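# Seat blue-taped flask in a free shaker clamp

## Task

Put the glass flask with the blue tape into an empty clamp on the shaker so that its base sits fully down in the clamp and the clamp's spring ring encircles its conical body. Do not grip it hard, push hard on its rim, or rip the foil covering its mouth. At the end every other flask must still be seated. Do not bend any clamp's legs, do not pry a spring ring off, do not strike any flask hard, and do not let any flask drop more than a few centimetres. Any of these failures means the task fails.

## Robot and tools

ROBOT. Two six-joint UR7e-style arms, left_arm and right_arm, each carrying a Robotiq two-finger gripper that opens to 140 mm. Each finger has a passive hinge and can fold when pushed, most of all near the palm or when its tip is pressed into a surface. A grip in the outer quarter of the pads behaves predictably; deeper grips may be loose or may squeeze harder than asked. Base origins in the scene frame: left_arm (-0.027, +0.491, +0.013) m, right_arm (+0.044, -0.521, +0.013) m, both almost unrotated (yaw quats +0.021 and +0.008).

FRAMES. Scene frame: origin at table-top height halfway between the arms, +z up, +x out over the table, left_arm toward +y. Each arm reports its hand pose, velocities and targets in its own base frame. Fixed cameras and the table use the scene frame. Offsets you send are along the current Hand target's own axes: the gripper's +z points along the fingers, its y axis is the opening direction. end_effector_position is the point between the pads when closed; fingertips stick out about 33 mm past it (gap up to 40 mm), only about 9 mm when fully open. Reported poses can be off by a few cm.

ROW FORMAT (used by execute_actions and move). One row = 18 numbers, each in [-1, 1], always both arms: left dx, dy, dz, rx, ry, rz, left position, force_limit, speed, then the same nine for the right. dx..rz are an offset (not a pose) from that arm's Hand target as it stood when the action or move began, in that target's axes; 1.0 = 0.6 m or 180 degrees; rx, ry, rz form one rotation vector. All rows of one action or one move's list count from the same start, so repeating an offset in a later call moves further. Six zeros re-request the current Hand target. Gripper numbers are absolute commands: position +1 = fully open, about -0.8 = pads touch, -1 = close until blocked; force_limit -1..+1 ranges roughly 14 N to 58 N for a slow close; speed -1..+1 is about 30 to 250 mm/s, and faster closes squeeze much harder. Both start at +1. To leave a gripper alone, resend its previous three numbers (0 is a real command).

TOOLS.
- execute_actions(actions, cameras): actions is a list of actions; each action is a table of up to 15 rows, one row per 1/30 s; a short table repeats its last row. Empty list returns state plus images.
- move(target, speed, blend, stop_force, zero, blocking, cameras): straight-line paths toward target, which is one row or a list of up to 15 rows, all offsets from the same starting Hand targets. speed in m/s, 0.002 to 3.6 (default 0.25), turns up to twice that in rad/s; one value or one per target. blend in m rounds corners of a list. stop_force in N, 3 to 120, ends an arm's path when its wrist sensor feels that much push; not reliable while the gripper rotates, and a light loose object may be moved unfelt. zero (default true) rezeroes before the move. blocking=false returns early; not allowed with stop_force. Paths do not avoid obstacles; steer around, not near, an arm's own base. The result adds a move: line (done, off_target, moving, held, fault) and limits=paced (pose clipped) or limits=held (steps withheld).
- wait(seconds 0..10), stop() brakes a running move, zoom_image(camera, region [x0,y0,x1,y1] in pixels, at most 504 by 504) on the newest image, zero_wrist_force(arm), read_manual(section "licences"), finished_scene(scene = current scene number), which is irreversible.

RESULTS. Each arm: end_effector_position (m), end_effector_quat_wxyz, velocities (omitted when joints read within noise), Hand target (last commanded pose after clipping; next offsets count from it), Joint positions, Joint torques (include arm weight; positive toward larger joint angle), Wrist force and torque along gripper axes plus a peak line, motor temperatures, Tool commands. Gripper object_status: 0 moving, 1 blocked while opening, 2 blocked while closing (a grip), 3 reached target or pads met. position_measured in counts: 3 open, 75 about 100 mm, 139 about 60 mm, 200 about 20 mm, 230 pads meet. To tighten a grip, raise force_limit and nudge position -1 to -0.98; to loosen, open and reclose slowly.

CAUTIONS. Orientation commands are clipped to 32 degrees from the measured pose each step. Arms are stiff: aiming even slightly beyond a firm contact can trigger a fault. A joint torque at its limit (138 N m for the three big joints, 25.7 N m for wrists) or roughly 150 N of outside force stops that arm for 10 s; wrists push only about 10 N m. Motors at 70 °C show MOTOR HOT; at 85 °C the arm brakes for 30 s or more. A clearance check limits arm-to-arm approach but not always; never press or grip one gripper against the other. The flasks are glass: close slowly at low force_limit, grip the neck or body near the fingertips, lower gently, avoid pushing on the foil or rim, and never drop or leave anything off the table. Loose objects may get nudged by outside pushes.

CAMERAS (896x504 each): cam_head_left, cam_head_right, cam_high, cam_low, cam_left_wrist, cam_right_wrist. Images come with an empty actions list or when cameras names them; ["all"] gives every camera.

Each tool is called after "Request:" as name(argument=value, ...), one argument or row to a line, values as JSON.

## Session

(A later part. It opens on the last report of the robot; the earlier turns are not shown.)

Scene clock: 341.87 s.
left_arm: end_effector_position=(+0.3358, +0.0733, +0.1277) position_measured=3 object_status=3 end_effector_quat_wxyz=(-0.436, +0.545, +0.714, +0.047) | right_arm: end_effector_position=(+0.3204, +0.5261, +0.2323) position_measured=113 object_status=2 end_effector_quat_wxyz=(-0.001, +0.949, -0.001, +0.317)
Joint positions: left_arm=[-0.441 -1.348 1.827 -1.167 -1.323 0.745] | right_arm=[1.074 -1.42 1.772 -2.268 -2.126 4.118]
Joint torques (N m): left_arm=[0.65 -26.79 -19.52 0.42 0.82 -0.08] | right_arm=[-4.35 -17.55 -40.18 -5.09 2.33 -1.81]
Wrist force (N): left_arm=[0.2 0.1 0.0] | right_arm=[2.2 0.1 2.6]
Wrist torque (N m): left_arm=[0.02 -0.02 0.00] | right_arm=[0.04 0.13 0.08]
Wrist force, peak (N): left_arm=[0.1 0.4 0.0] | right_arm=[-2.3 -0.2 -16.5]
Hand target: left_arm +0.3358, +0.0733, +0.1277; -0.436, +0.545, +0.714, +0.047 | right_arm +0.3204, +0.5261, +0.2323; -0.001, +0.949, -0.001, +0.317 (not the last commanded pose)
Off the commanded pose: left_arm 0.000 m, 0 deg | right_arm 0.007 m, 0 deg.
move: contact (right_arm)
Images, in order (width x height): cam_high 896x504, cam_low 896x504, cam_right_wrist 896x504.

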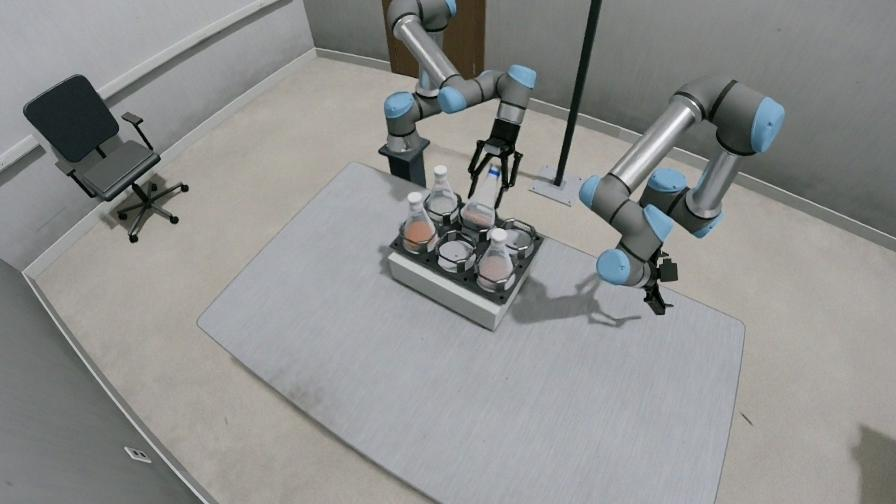

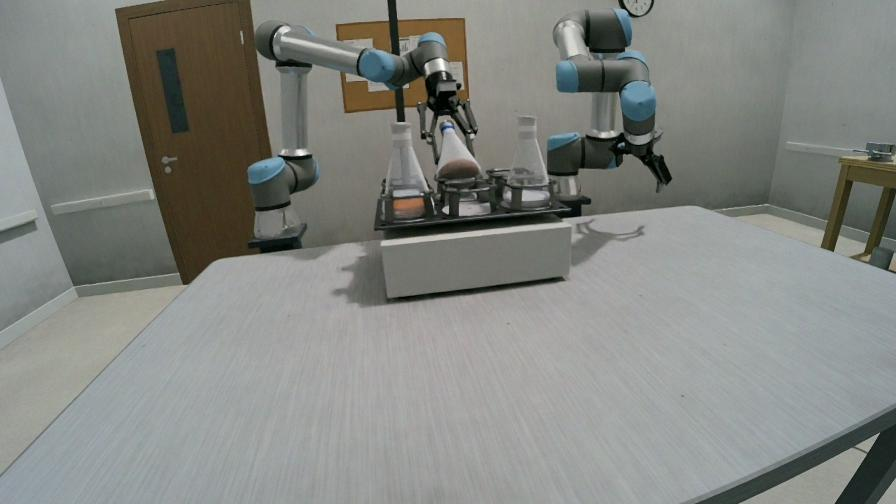

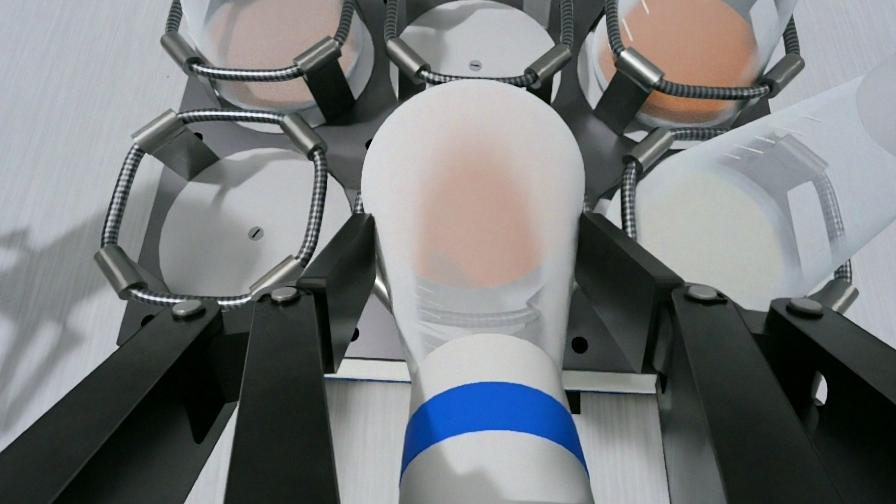

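Request:
move(
  target=[0,0,0,0,0,0,1,-1,-1,-0.02,0,0.0267,0,0,0,-1,-0.4,-1],
  speed=0.012,
  stop_force=30,
  cameras=["cam_low","cam_high","cam_right_wrist"],
)

Request:
zoom_image(
  camera="cam_low",
  region=[400, 70, 540, 230],
)

Request:
zoom_image(
  camera="cam_high",
  region=[420, 130, 540, 270],
)

Scene clock: 353.10 s.
left_arm: end_effector_position=(+0.3358, +0.0733, +0.1277) position_measured=3 object_status=3 end_effector_quat_wxyz=(-0.436, +0.545, +0.714, +0.047) | right_arm: end_effector_position=(+0.3204, +0.5261, +0.2204) position_measured=113 object_status=2 end_effector_quat_wxyz=(-0.001, +0.949, -0.001, +0.317)
Joint positions: left_arm=[-0.441 -1.348 1.827 -1.167 -1.323 0.745] | right_arm=[1.074 -1.41 1.792 -2.299 -2.126 4.118]
Joint torques (N m): left_arm=[0.27 -27.67 -18.43 0.46 0.84 -0.35] | right_arm=[-4.15 -25.61 -24.53 2.48 6.51 -0.01]
Wrist force (N): left_arm=[0.1 0.1 0.1] | right_arm=[19.2 3.4 -22.3]
Wrist torque (N m): left_arm=[0.04 -0.01 0.01] | right_arm=[-0.14 0.07 -0.03]
Wrist force, peak (N): left_arm=[0.3 0.3 0.0] | right_arm=[21.8 6.0 -30.7]
Hand target: left_arm +0.3358, +0.0733, +0.1277; -0.436, +0.545, +0.714, +0.047 | right_arm +0.3204, +0.5261, +0.2204; -0.001, +0.949, -0.001, +0.317 (not the last commanded pose)
Off the commanded pose: left_arm 0.000 m, 0 deg | right_arm 0.008 m, 0 deg.
move: contact (right_arm)
Images, in order (width x height): cam_high 896x504, cam_low 896x504, cam_right_wrist 896x504.

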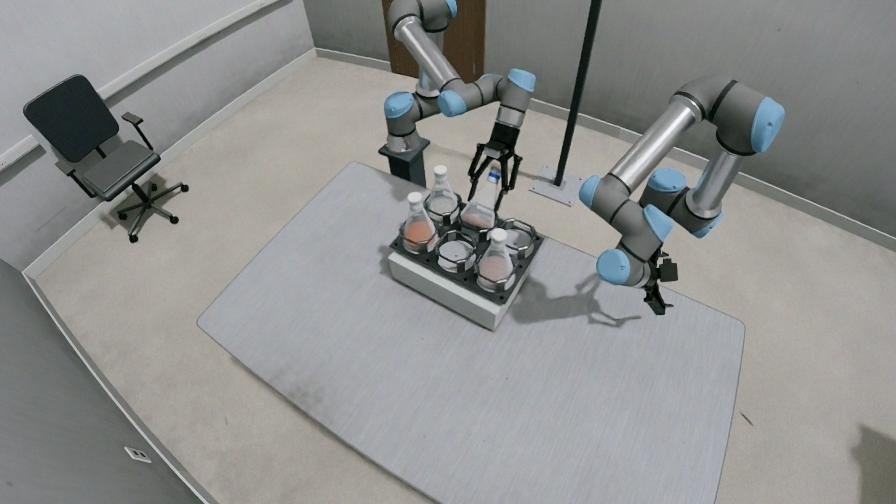

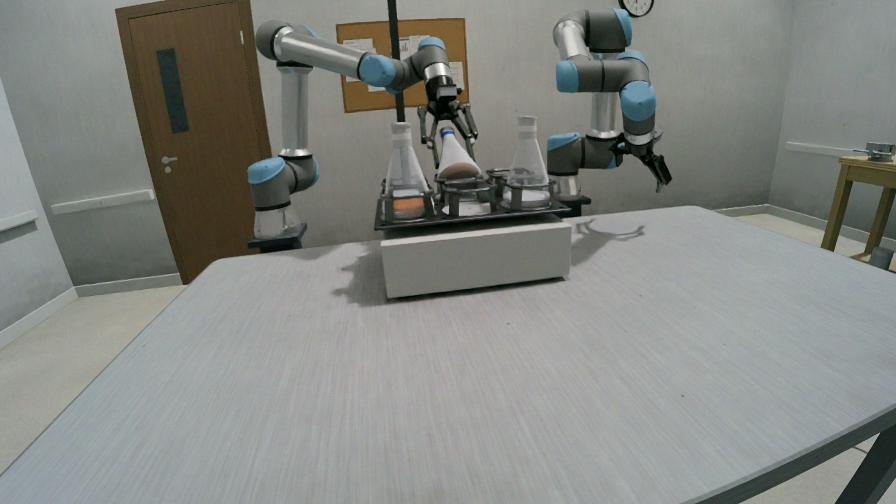

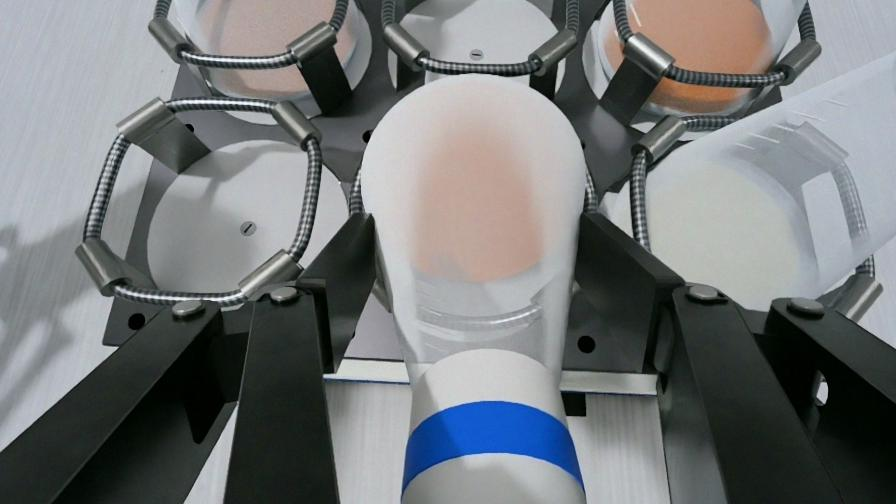

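Scaled by 3.150 from the camera's 896x504 image, which has a finer 1280x720 frame.

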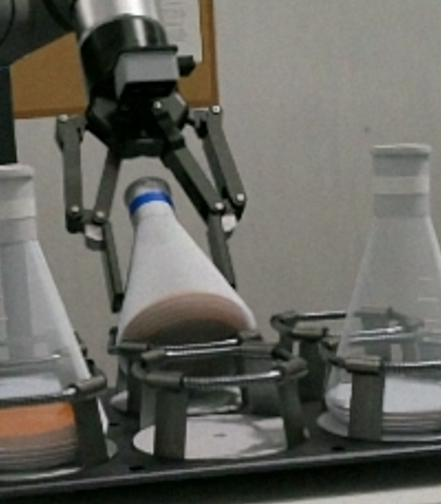

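Scaled by 3.600 from the camera's 896x504 image, which has a finer 1280x720 frame.

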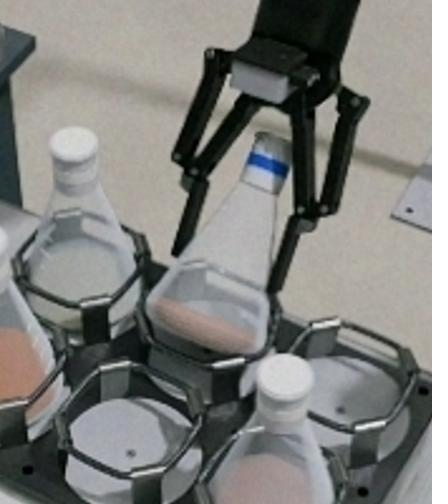

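Request:
move(
  target=[0,0,0,0,0,0,1,-1,-1,0.006,0,-0.008,0,0,0,-1,-0.4,-1],
  speed=0.02,
)

Request:
move(
  target=[0,0,0,0,0,0,1,-1,-1,0,0,0,0,0,0,0.5,-0.5,-1],
  cameras=["cam_low","cam_high","cam_right_wrist"],
)

Request:
zoom_image(
  camera="cam_low",
  region=[400, 70, 540, 230],
)

Request:
zoom_image(
  camera="cam_high",
  region=[420, 130, 540, 270],
)

Scene clock: 381.13 s.
left_arm: end_effector_position=(+0.3358, +0.0733, +0.1277) position_measured=3 object_status=3 end_effector_quat_wxyz=(-0.436, +0.545, +0.714, +0.047) | right_arm: end_effector_position=(+0.3204, +0.5261, +0.2265) position_measured=113 object_status=2 end_effector_quat_wxyz=(-0.001, +0.949, -0.001, +0.317)
Joint positions: left_arm=[-0.441 -1.348 1.827 -1.167 -1.323 0.745] | right_arm=[1.074 -1.415 1.782 -2.283 -2.126 4.118]
Joint torques (N m): left_arm=[0.61 -27.31 -18.37 0.3 0.81 -0.02] | right_arm=[-5.84 -35.89 -27.84 -4.99 -2.71 -0.6]
Wrist force (N): left_arm=[0.2 0.2 -0.1] | right_arm=[3.1 -0.1 2.6]
Wrist torque (N m): left_arm=[0.04 -0.03 0.01] | right_arm=[0.03 0.12 0.12]
Wrist force, peak (N): left_arm=[0.2 0.1 0.4] | right_arm=[19.7 3.4 -22.9]
Hand target: left_arm +0.3358, +0.0733, +0.1277; -0.436, +0.545, +0.714, +0.047 | right_arm +0.3204, +0.5261, +0.2264; -0.001, +0.949, -0.001, +0.317
Off the commanded pose: left_arm 0.000 m, 0 deg | right_arm 0.000 m, 0 deg.
move: done

Scene clock: 382.37 s.
left_arm: end_effector_position=(+0.3358, +0.0733, +0.1277) position_measured=3 object_status=3 end_effector_quat_wxyz=(-0.436, +0.545, +0.714, +0.047) | right_arm: end_effector_position=(+0.3204, +0.5261, +0.2264) position_measured=66 object_status=0 end_effector_quat_wxyz=(-0.001, +0.949, -0.001, +0.317)
Joint positions: left_arm=[-0.441 -1.348 1.827 -1.167 -1.323 0.745] | right_arm=[1.074 -1.415 1.782 -2.283 -2.126 4.118]
Joint torques (N m): left_arm=[-0.6 -26.49 -20.22 0.34 0.77 -0.23] | right_arm=[-3.95 -20.58 -12.93 -5.15 -3.44 -1.03]
Wrist force (N): left_arm=[0.1 0.2 0.1] | right_arm=[-0.6 -0.2 0.2]
Wrist torque (N m): left_arm=[0.03 -0.03 0.01] | right_arm=[0.01 0.14 0.09]
Wrist force, peak (N): left_arm=[0.2 0.4 0.2] | right_arm=[2.1 0.0 3.8]
Hand target: left_arm +0.3358, +0.0733, +0.1277; -0.436, +0.545, +0.714, +0.047 | right_arm +0.3204, +0.5261, +0.2264; -0.001, +0.949, -0.001, +0.317
Off the commanded pose: left_arm 0.000 m, 0 deg | right_arm 0.000 m, 0 deg.
move: done
Images, in order (width x height): cam_high 896x504, cam_low 896x504, cam_right_wrist 896x504.

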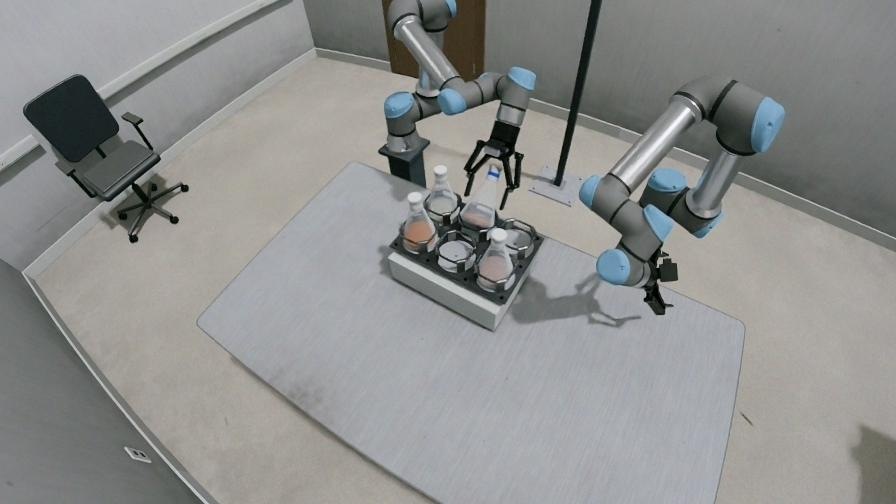

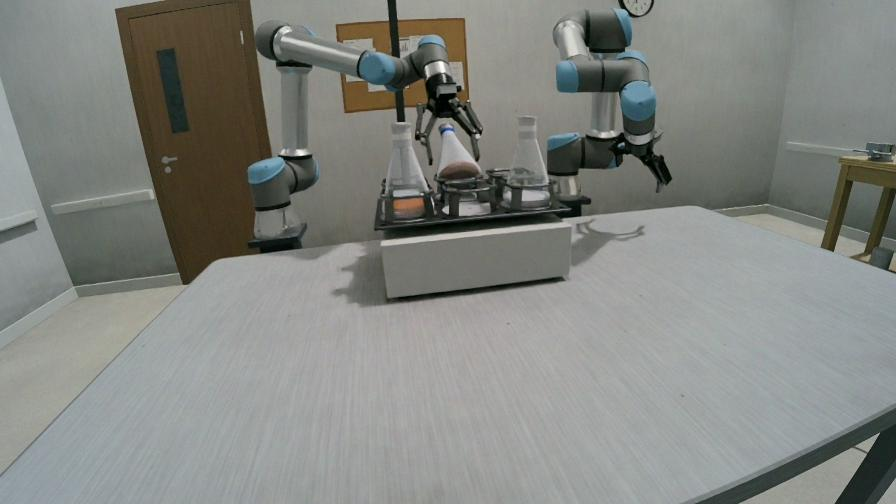

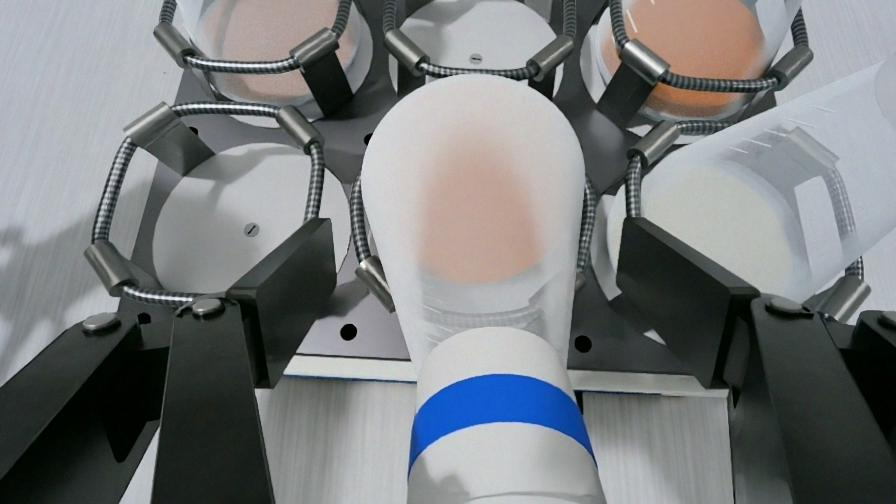

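Scaled by 3.150 from the camera's 896x504 image, which has a finer 1280x720 frame.

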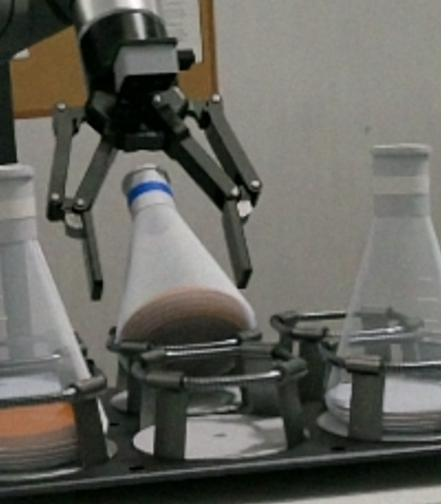

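Scaled by 3.600 from the camera's 896x504 image, which has a finer 1280x720 frame.

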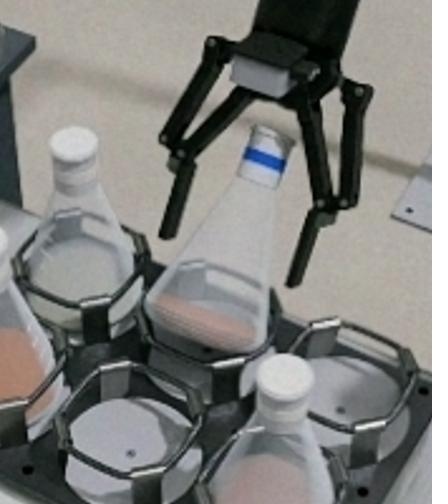

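Request:
move(
  target=[
    [0,0,0,0,0,0,1,-1,-1,0,0,-0.2167,0,0,0,0.5,-0.5,-1],
    [0,0,0,0,0,0,1,-1,-1,-0.11,0.0083,-0.298,0,0,0,0.5,-0.5,-1],
    [0,0,0,0,0,0,1,-1,-1,-0.11,0.0083,-0.298,0,0,0,-1,-0.5,-0.5],
    [0,0,0,0,0,0,1,-1,-1,-0.1067,0.0083,-0.178,0,0,0,-1,-0.5,-0.5],
  ],
  speed=[0.05,0.1,0.1,0.1],
  cameras=["cam_right_wrist","cam_high","cam_low"],
)

Request:
zoom_image(
  camera="cam_low",
  region=[400, 70, 540, 230],
)

Request:
zoom_image(
  camera="cam_high",
  region=[420, 130, 540, 270],
)

Scene clock: 417.23 s.
left_arm: end_effector_position=(+0.3358, +0.0733, +0.1277) position_measured=3 object_status=3 end_effector_quat_wxyz=(-0.436, +0.545, +0.714, +0.047) | right_arm: end_effector_position=(+0.2051, +0.5211, +0.2732) position_measured=232 object_status=3 end_effector_quat_wxyz=(-0.001, +0.949, -0.001, +0.316)
Joint positions: left_arm=[-0.441 -1.348 1.827 -1.167 -1.323 0.745] | right_arm=[1.277 -1.515 1.736 -2.007 -2.183 4.352]
Joint torques (N m): left_arm=[-1.45 -26.34 -18.32 0.23 0.92 -0.34] | right_arm=[3.72 -37.62 -39.14 -3.31 -3.51 1.52]
Wrist force (N): left_arm=[0.0 0.4 0.1] | right_arm=[-0.5 -0.4 0.3]
Wrist torque (N m): left_arm=[0.09 -0.02 0.00] | right_arm=[-0.01 0.09 -0.05]
Wrist force, peak (N): left_arm=[-0.2 0.3 0.4] | right_arm=[-2.0 -0.2 -0.8]
Hand target: left_arm +0.3358, +0.0733, +0.1277; -0.436, +0.545, +0.714, +0.047 | right_arm +0.2051, +0.5211, +0.2733; -0.001, +0.949, -0.001, +0.317
Off the commanded pose: left_arm 0.000 m, 0 deg | right_arm 0.000 m, 0 deg.
move: done
Images, in order (width x height): cam_high 896x504, cam_low 896x504, cam_right_wrist 896x504.

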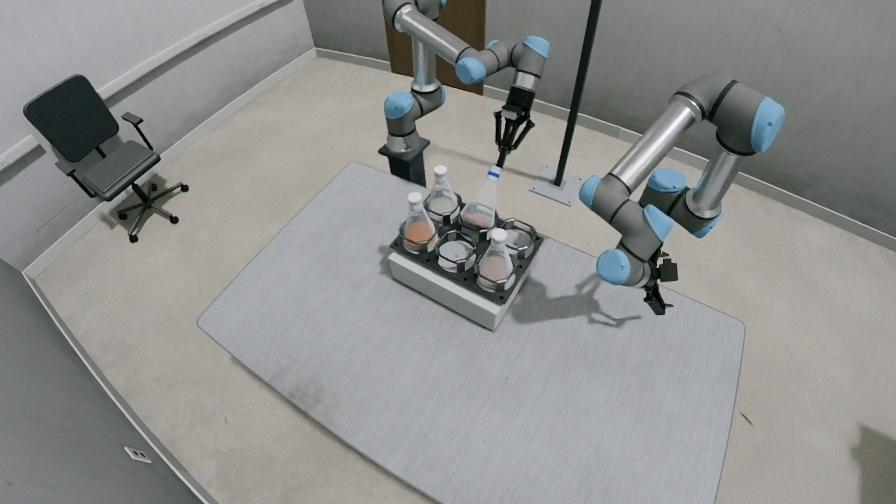

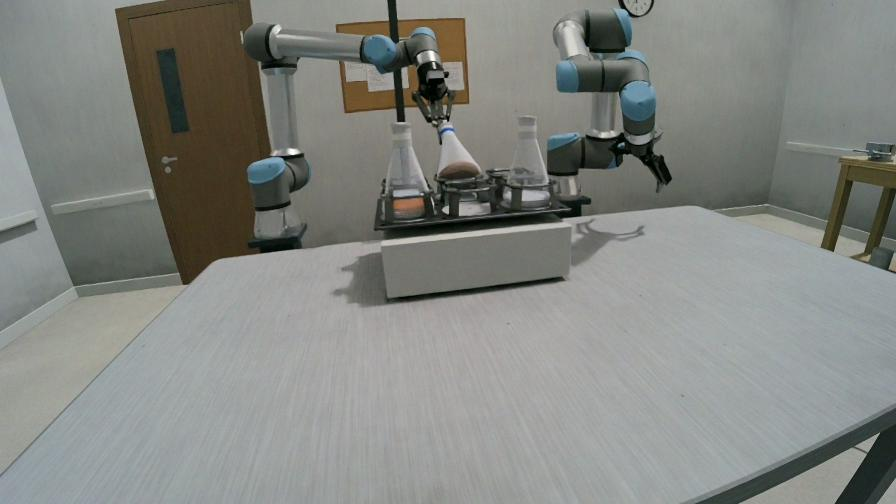

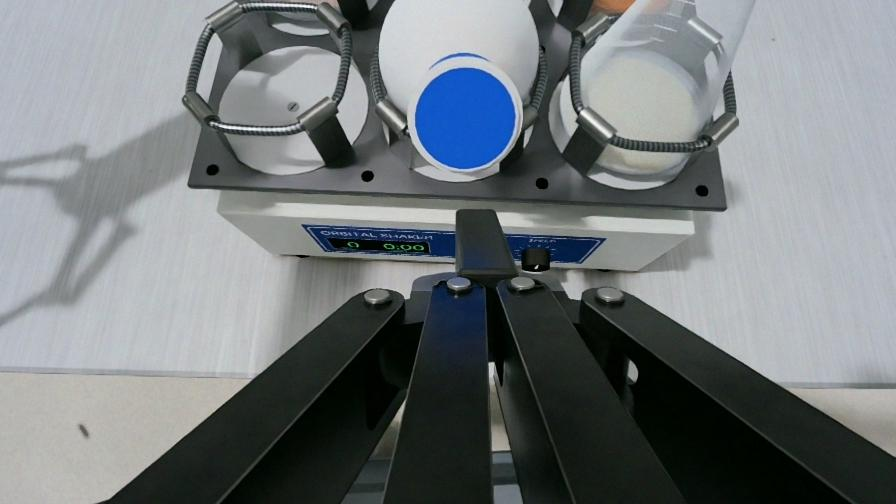

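Scaled by 3.150 from the camera's 896x504 image, which has a finer 1280x720 frame.

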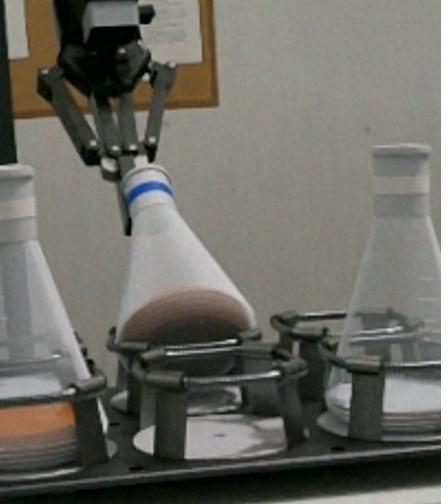

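Scaled by 3.600 from the camera's 896x504 image, which has a finer 1280x720 frame.

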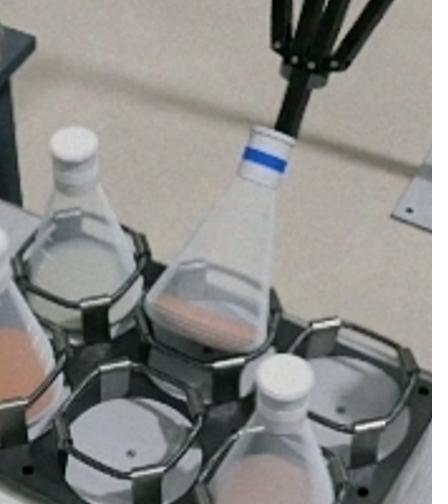

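Request:
move(
  target=[0,0,0,0,0,0,1,-1,-1,-0.02,0,0.0267,0,0,0,-1,-0.5,-0.5],
  speed=0.04,
  stop_force=8,
)

Request:
move(
  target=[0,0,0,0,0,0,1,-1,-1,0.16,0,0.12,0,0,0,-1,-0.5,-0.5],
  speed=0.015,
  stop_force=8,
  cameras=["cam_right_wrist","cam_high","cam_low"],
)

Request:
zoom_image(
  camera="cam_low",
  region=[400, 70, 540, 230],
)

Request:
zoom_image(
  camera="cam_high",
  region=[420, 130, 540, 270],
)

Scene clock: 440.77 s.
left_arm: end_effector_position=(+0.3358, +0.0733, +0.1277) position_measured=3 object_status=3 end_effector_quat_wxyz=(-0.436, +0.545, +0.714, +0.047) | right_arm: end_effector_position=(+0.2051, +0.5212, +0.2533) position_measured=232 object_status=3 end_effector_quat_wxyz=(-0.001, +0.949, -0.001, +0.317)
Joint positions: left_arm=[-0.441 -1.348 1.827 -1.167 -1.323 0.745] | right_arm=[1.277 -1.503 1.776 -2.059 -2.183 4.352]
Joint torques (N m): left_arm=[-0.46 -26.32 -18.49 0.31 0.92 -0.17] | right_arm=[-6.49 -38.42 -38.91 -1.13 -1.79 -1.87]
Wrist force (N): left_arm=[0.2 0.2 0.0] | right_arm=[-0.3 -0.4 0.1]
Wrist torque (N m): left_arm=[0.04 -0.03 0.00] | right_arm=[-0.03 0.06 -0.05]
Wrist force, peak (N): left_arm=[0.0 0.2 0.4] | right_arm=[-0.9 -0.4 0.7]
Hand target: left_arm +0.3358, +0.0733, +0.1277; -0.436, +0.545, +0.714, +0.047 | right_arm +0.2051, +0.5212, +0.2533; -0.001, +0.949, -0.001, +0.317
Off the commanded pose: left_arm 0.000 m, 0 deg | right_arm 0.000 m, 0 deg.
move: done

Scene clock: 446.10 s.
left_arm: end_effector_position=(+0.3358, +0.0733, +0.1277) position_measured=3 object_status=3 end_effector_quat_wxyz=(-0.436, +0.545, +0.714, +0.047) | right_arm: end_effector_position=(+0.2677, +0.5211, +0.2534) position_measured=232 object_status=3 end_effector_quat_wxyz=(-0.001, +0.949, -0.001, +0.317)
Joint positions: left_arm=[-0.441 -1.348 1.827 -1.167 -1.323 0.745] | right_arm=[1.161 -1.48 1.77 -2.153 -2.154 4.216]
Joint torques (N m): left_arm=[-1.99 -25.57 -18.18 0.35 1.06 -0.19] | right_arm=[4.91 -39.59 -13 -1.36 -4.03 0.71]
Wrist force (N): left_arm=[0.1 0.0 0.1] | right_arm=[-2.9 -0.5 -1.4]
Wrist torque (N m): left_arm=[-0.01 -0.03 0.00] | right_arm=[0.02 0.14 -0.08]
Wrist force, peak (N): left_arm=[0.1 0.1 0.5] | right_arm=[-4.4 -1.0 -8.6]
Hand target: left_arm +0.3358, +0.0733, +0.1277; -0.436, +0.545, +0.714, +0.047 | right_arm +0.2677, +0.5211, +0.2534; -0.001, +0.949, -0.001, +0.317 (not the last commanded pose)
Off the commanded pose: left_arm 0.000 m, 0 deg | right_arm 0.057 m, 0 deg.
move: contact (right_arm)
Images, in order (width x height): cam_high 896x504, cam_low 896x504, cam_right_wrist 896x504.

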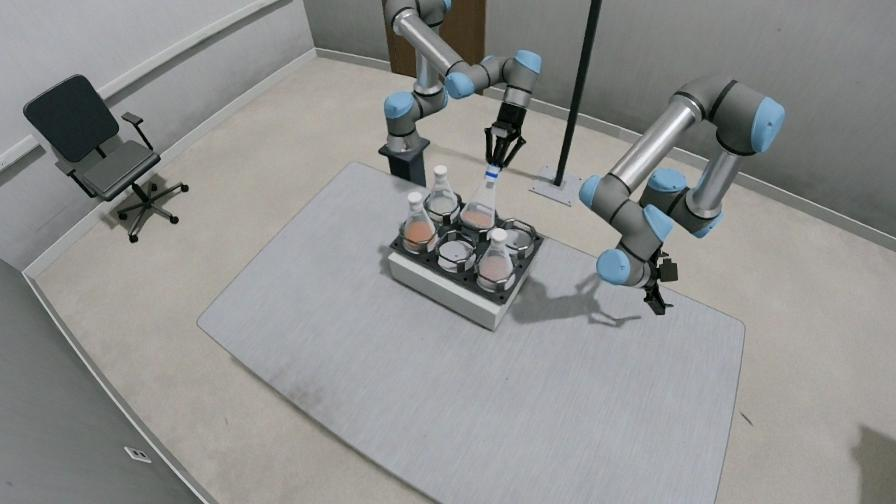

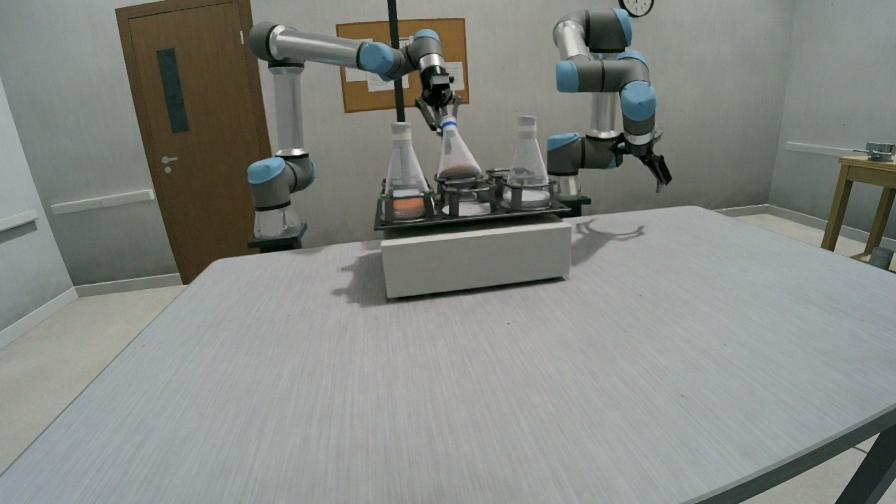

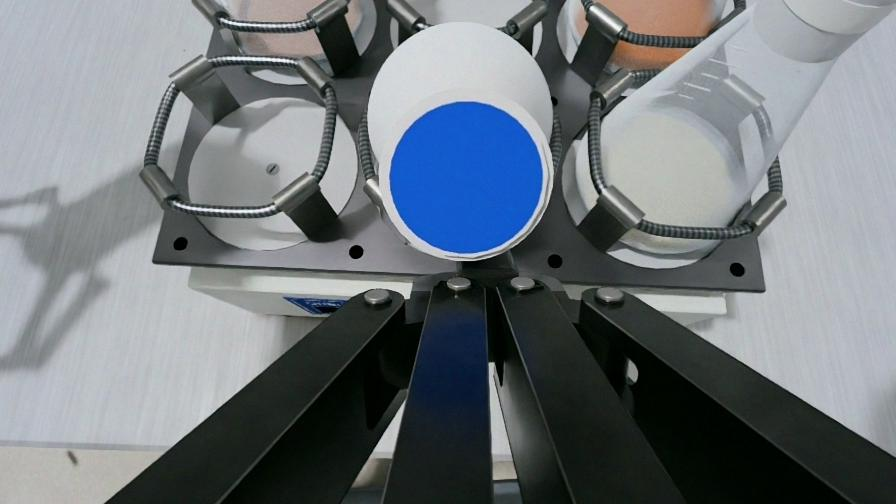

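Scaled by 3.150 from the camera's 896x504 image, which has a finer 1280x720 frame.

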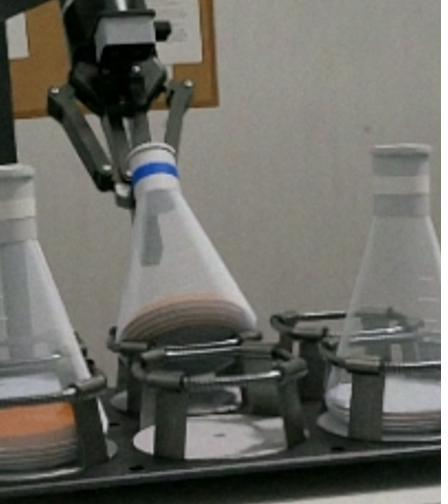

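Scaled by 3.600 from the camera's 896x504 image, which has a finer 1280x720 frame.

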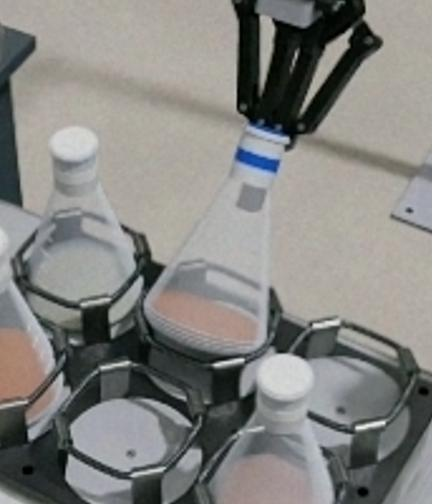

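Request:
move(
  target=[0,0,0,0,0,0,1,-1,-1,0.08,0,0.06,0,0,0,-1,-0.5,-0.5],
  speed=0.015,
  stop_force=22,
  cameras=["cam_right_wrist","cam_high","cam_low"],
)

Request:
zoom_image(
  camera="cam_low",
  region=[400, 70, 540, 230],
)

Request:
zoom_image(
  camera="cam_high",
  region=[420, 130, 540, 270],
)

Scene clock: 457.40 s.
left_arm: end_effector_position=(+0.3358, +0.0733, +0.1277) position_measured=3 object_status=3 end_effector_quat_wxyz=(-0.436, +0.545, +0.714, +0.047) | right_arm: end_effector_position=(+0.2731, +0.5212, +0.2534) position_measured=232 object_status=3 end_effector_quat_wxyz=(-0.001, +0.949, -0.001, +0.317)
Joint positions: left_arm=[-0.441 -1.348 1.827 -1.167 -1.323 0.745] | right_arm=[1.151 -1.477 1.769 -2.16 -2.151 4.205]
Joint torques (N m): left_arm=[-0.01 -25.94 -18.67 0.54 0.89 -0.22] | right_arm=[0.06 -34.65 -12.29 -1.69 -4.74 1.16]
Wrist force (N): left_arm=[0.2 0.2 0.0] | right_arm=[-7.0 2.2 -14.7]
Wrist torque (N m): left_arm=[0.04 -0.02 0.01] | right_arm=[0.00 0.30 -0.06]
Wrist force, peak (N): left_arm=[0.2 0.1 0.5] | right_arm=[-13.0 1.8 -27.8]
Hand target: left_arm +0.3358, +0.0733, +0.1277; -0.436, +0.545, +0.714, +0.047 | right_arm +0.2731, +0.5212, +0.2534; -0.001, +0.949, -0.001, +0.317 (not the last commanded pose)
Off the commanded pose: left_arm 0.000 m, 0 deg | right_arm 0.055 m, 0 deg.
move: contact (right_arm)
Images, in order (width x height): cam_high 896x504, cam_low 896x504, cam_right_wrist 896x504.

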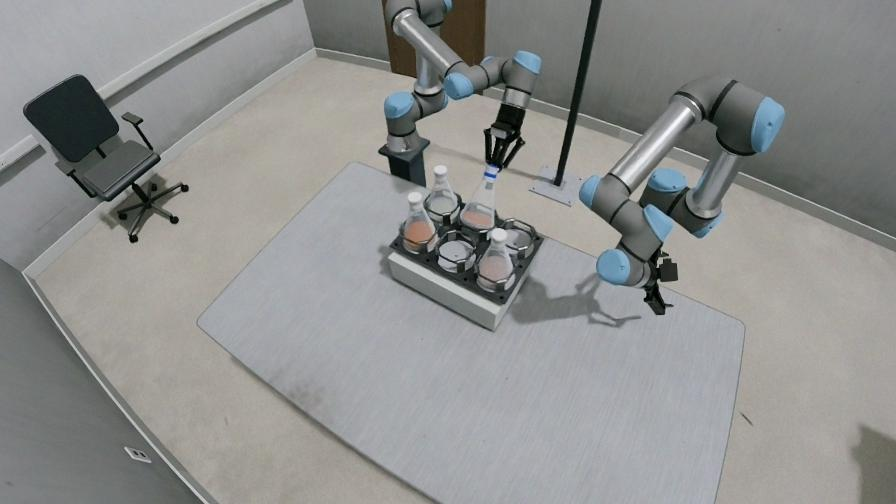

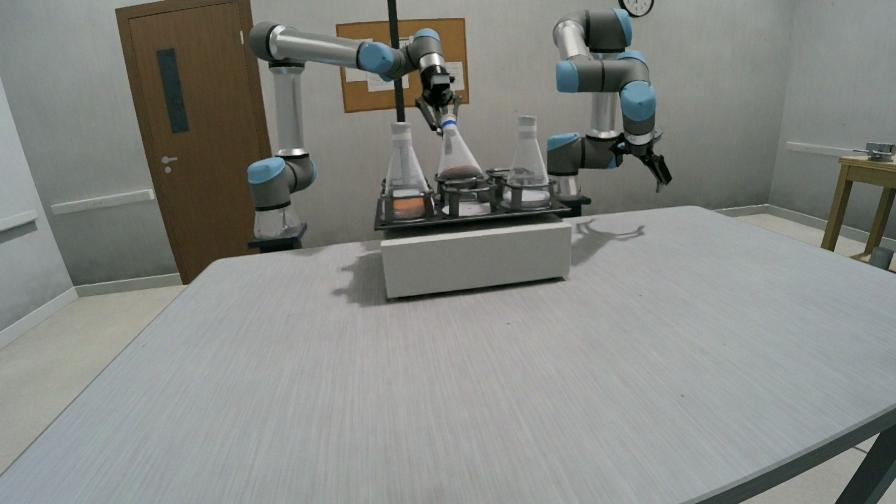

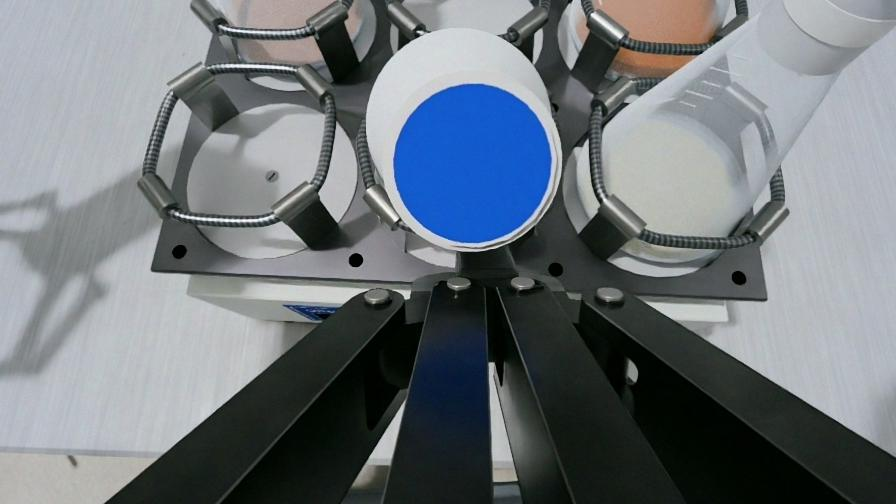

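Scaled by 3.150 from the camera's 896x504 image, which has a finer 1280x720 frame.

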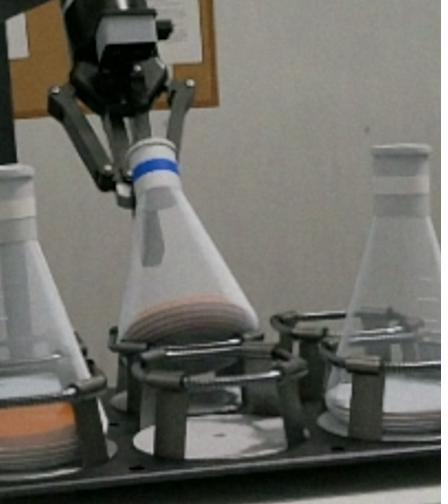

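Scaled by 3.600 from the camera's 896x504 image, which has a finer 1280x720 frame.

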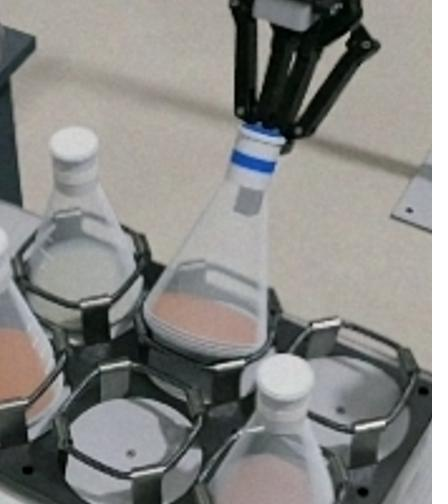

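Request:
move(
  target=[0,0,0,0,0,0,1,-1,-1,0.08,0,0.06,0,0,0,-1,-0.5,-0.5],
  speed=0.012,
  stop_force=30,
  cameras=["cam_right_wrist","cam_high","cam_low"],
)

Request:
zoom_image(
  camera="cam_low",
  region=[400, 70, 540, 230],
)

Request:
zoom_image(
  camera="cam_high",
  region=[420, 130, 540, 270],
)

Scene clock: 468.83 s.
left_arm: end_effector_position=(+0.3358, +0.0733, +0.1277) position_measured=3 object_status=3 end_effector_quat_wxyz=(-0.436, +0.545, +0.714, +0.047) | right_arm: end_effector_position=(+0.2768, +0.5212, +0.2535) position_measured=232 object_status=3 end_effector_quat_wxyz=(-0.001, +0.949, -0.001, +0.317)
Joint positions: left_arm=[-0.441 -1.348 1.827 -1.167 -1.323 0.745] | right_arm=[1.145 -1.475 1.767 -2.166 -2.149 4.197]
Joint torques (N m): left_arm=[0.13 -25.84 -18.63 0.54 1.33 -0.33] | right_arm=[-7.65 -27.6 -9.41 -1.64 -6.32 1.95]
Wrist force (N): left_arm=[0.1 -0.1 0.2] | right_arm=[-15.9 3.7 -32.8]
Wrist torque (N m): left_arm=[-0.01 -0.03 0.00] | right_arm=[0.04 0.63 -0.06]
Wrist force, peak (N): left_arm=[0.2 0.3 0.3] | right_arm=[-21.1 3.7 -48.0]
Hand target: left_arm +0.3358, +0.0733, +0.1277; -0.436, +0.545, +0.714, +0.047 | right_arm +0.2768, +0.5212, +0.2535; -0.001, +0.949, -0.001, +0.317 (not the last commanded pose)
Off the commanded pose: left_arm 0.000 m, 0 deg | right_arm 0.056 m, 0 deg.
move: contact (right_arm)
Images, in order (width x height): cam_high 896x504, cam_low 896x504, cam_right_wrist 896x504.

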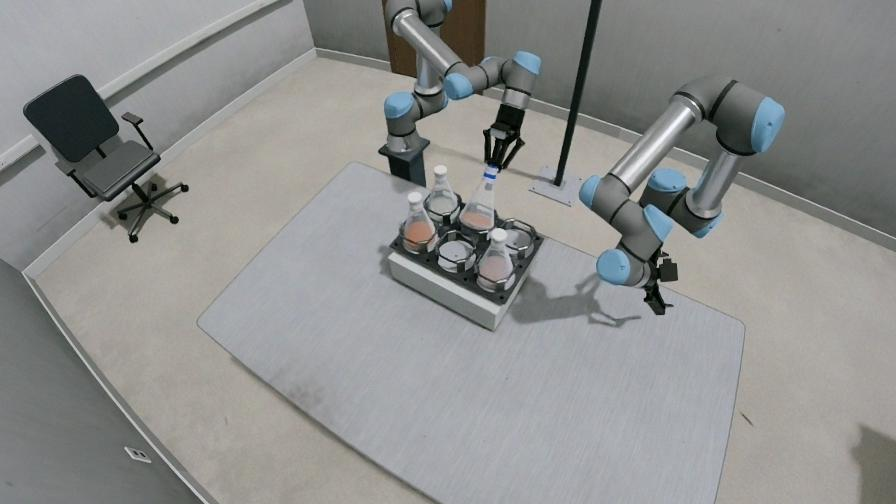

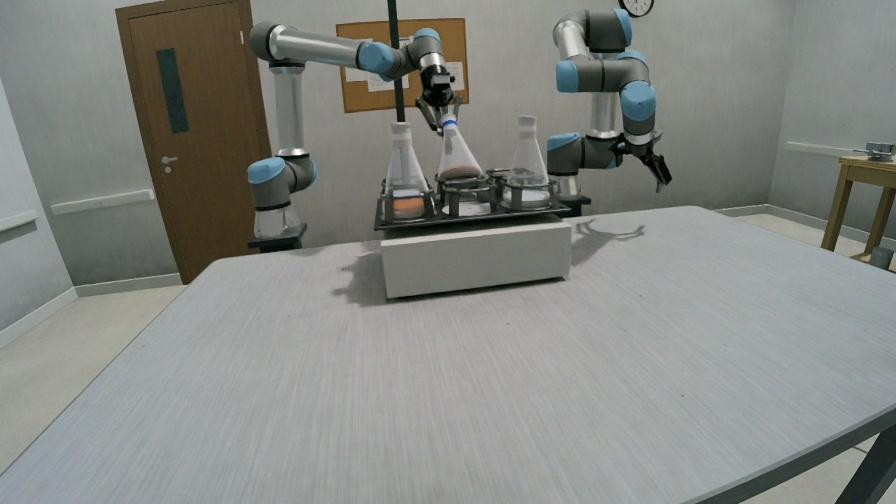

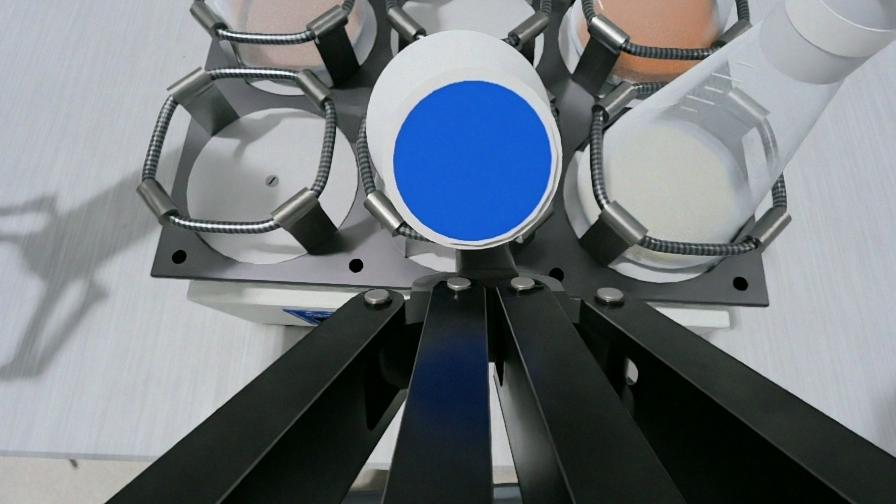

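Scaled by 3.150 from the camera's 896x504 image, which has a finer 1280x720 frame.

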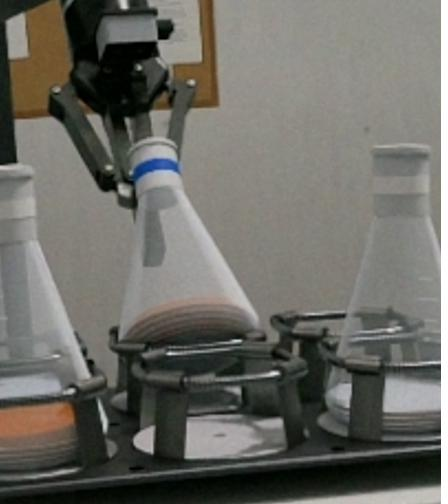

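Scaled by 3.600 from the camera's 896x504 image, which has a finer 1280x720 frame.

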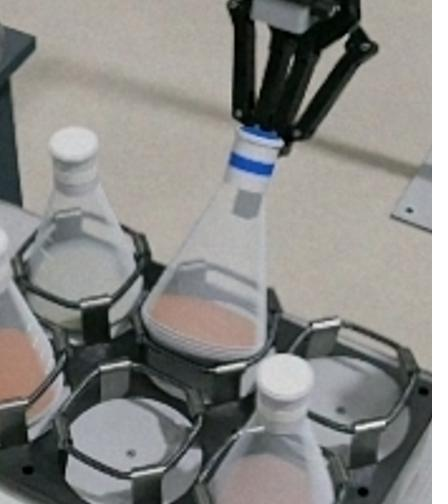

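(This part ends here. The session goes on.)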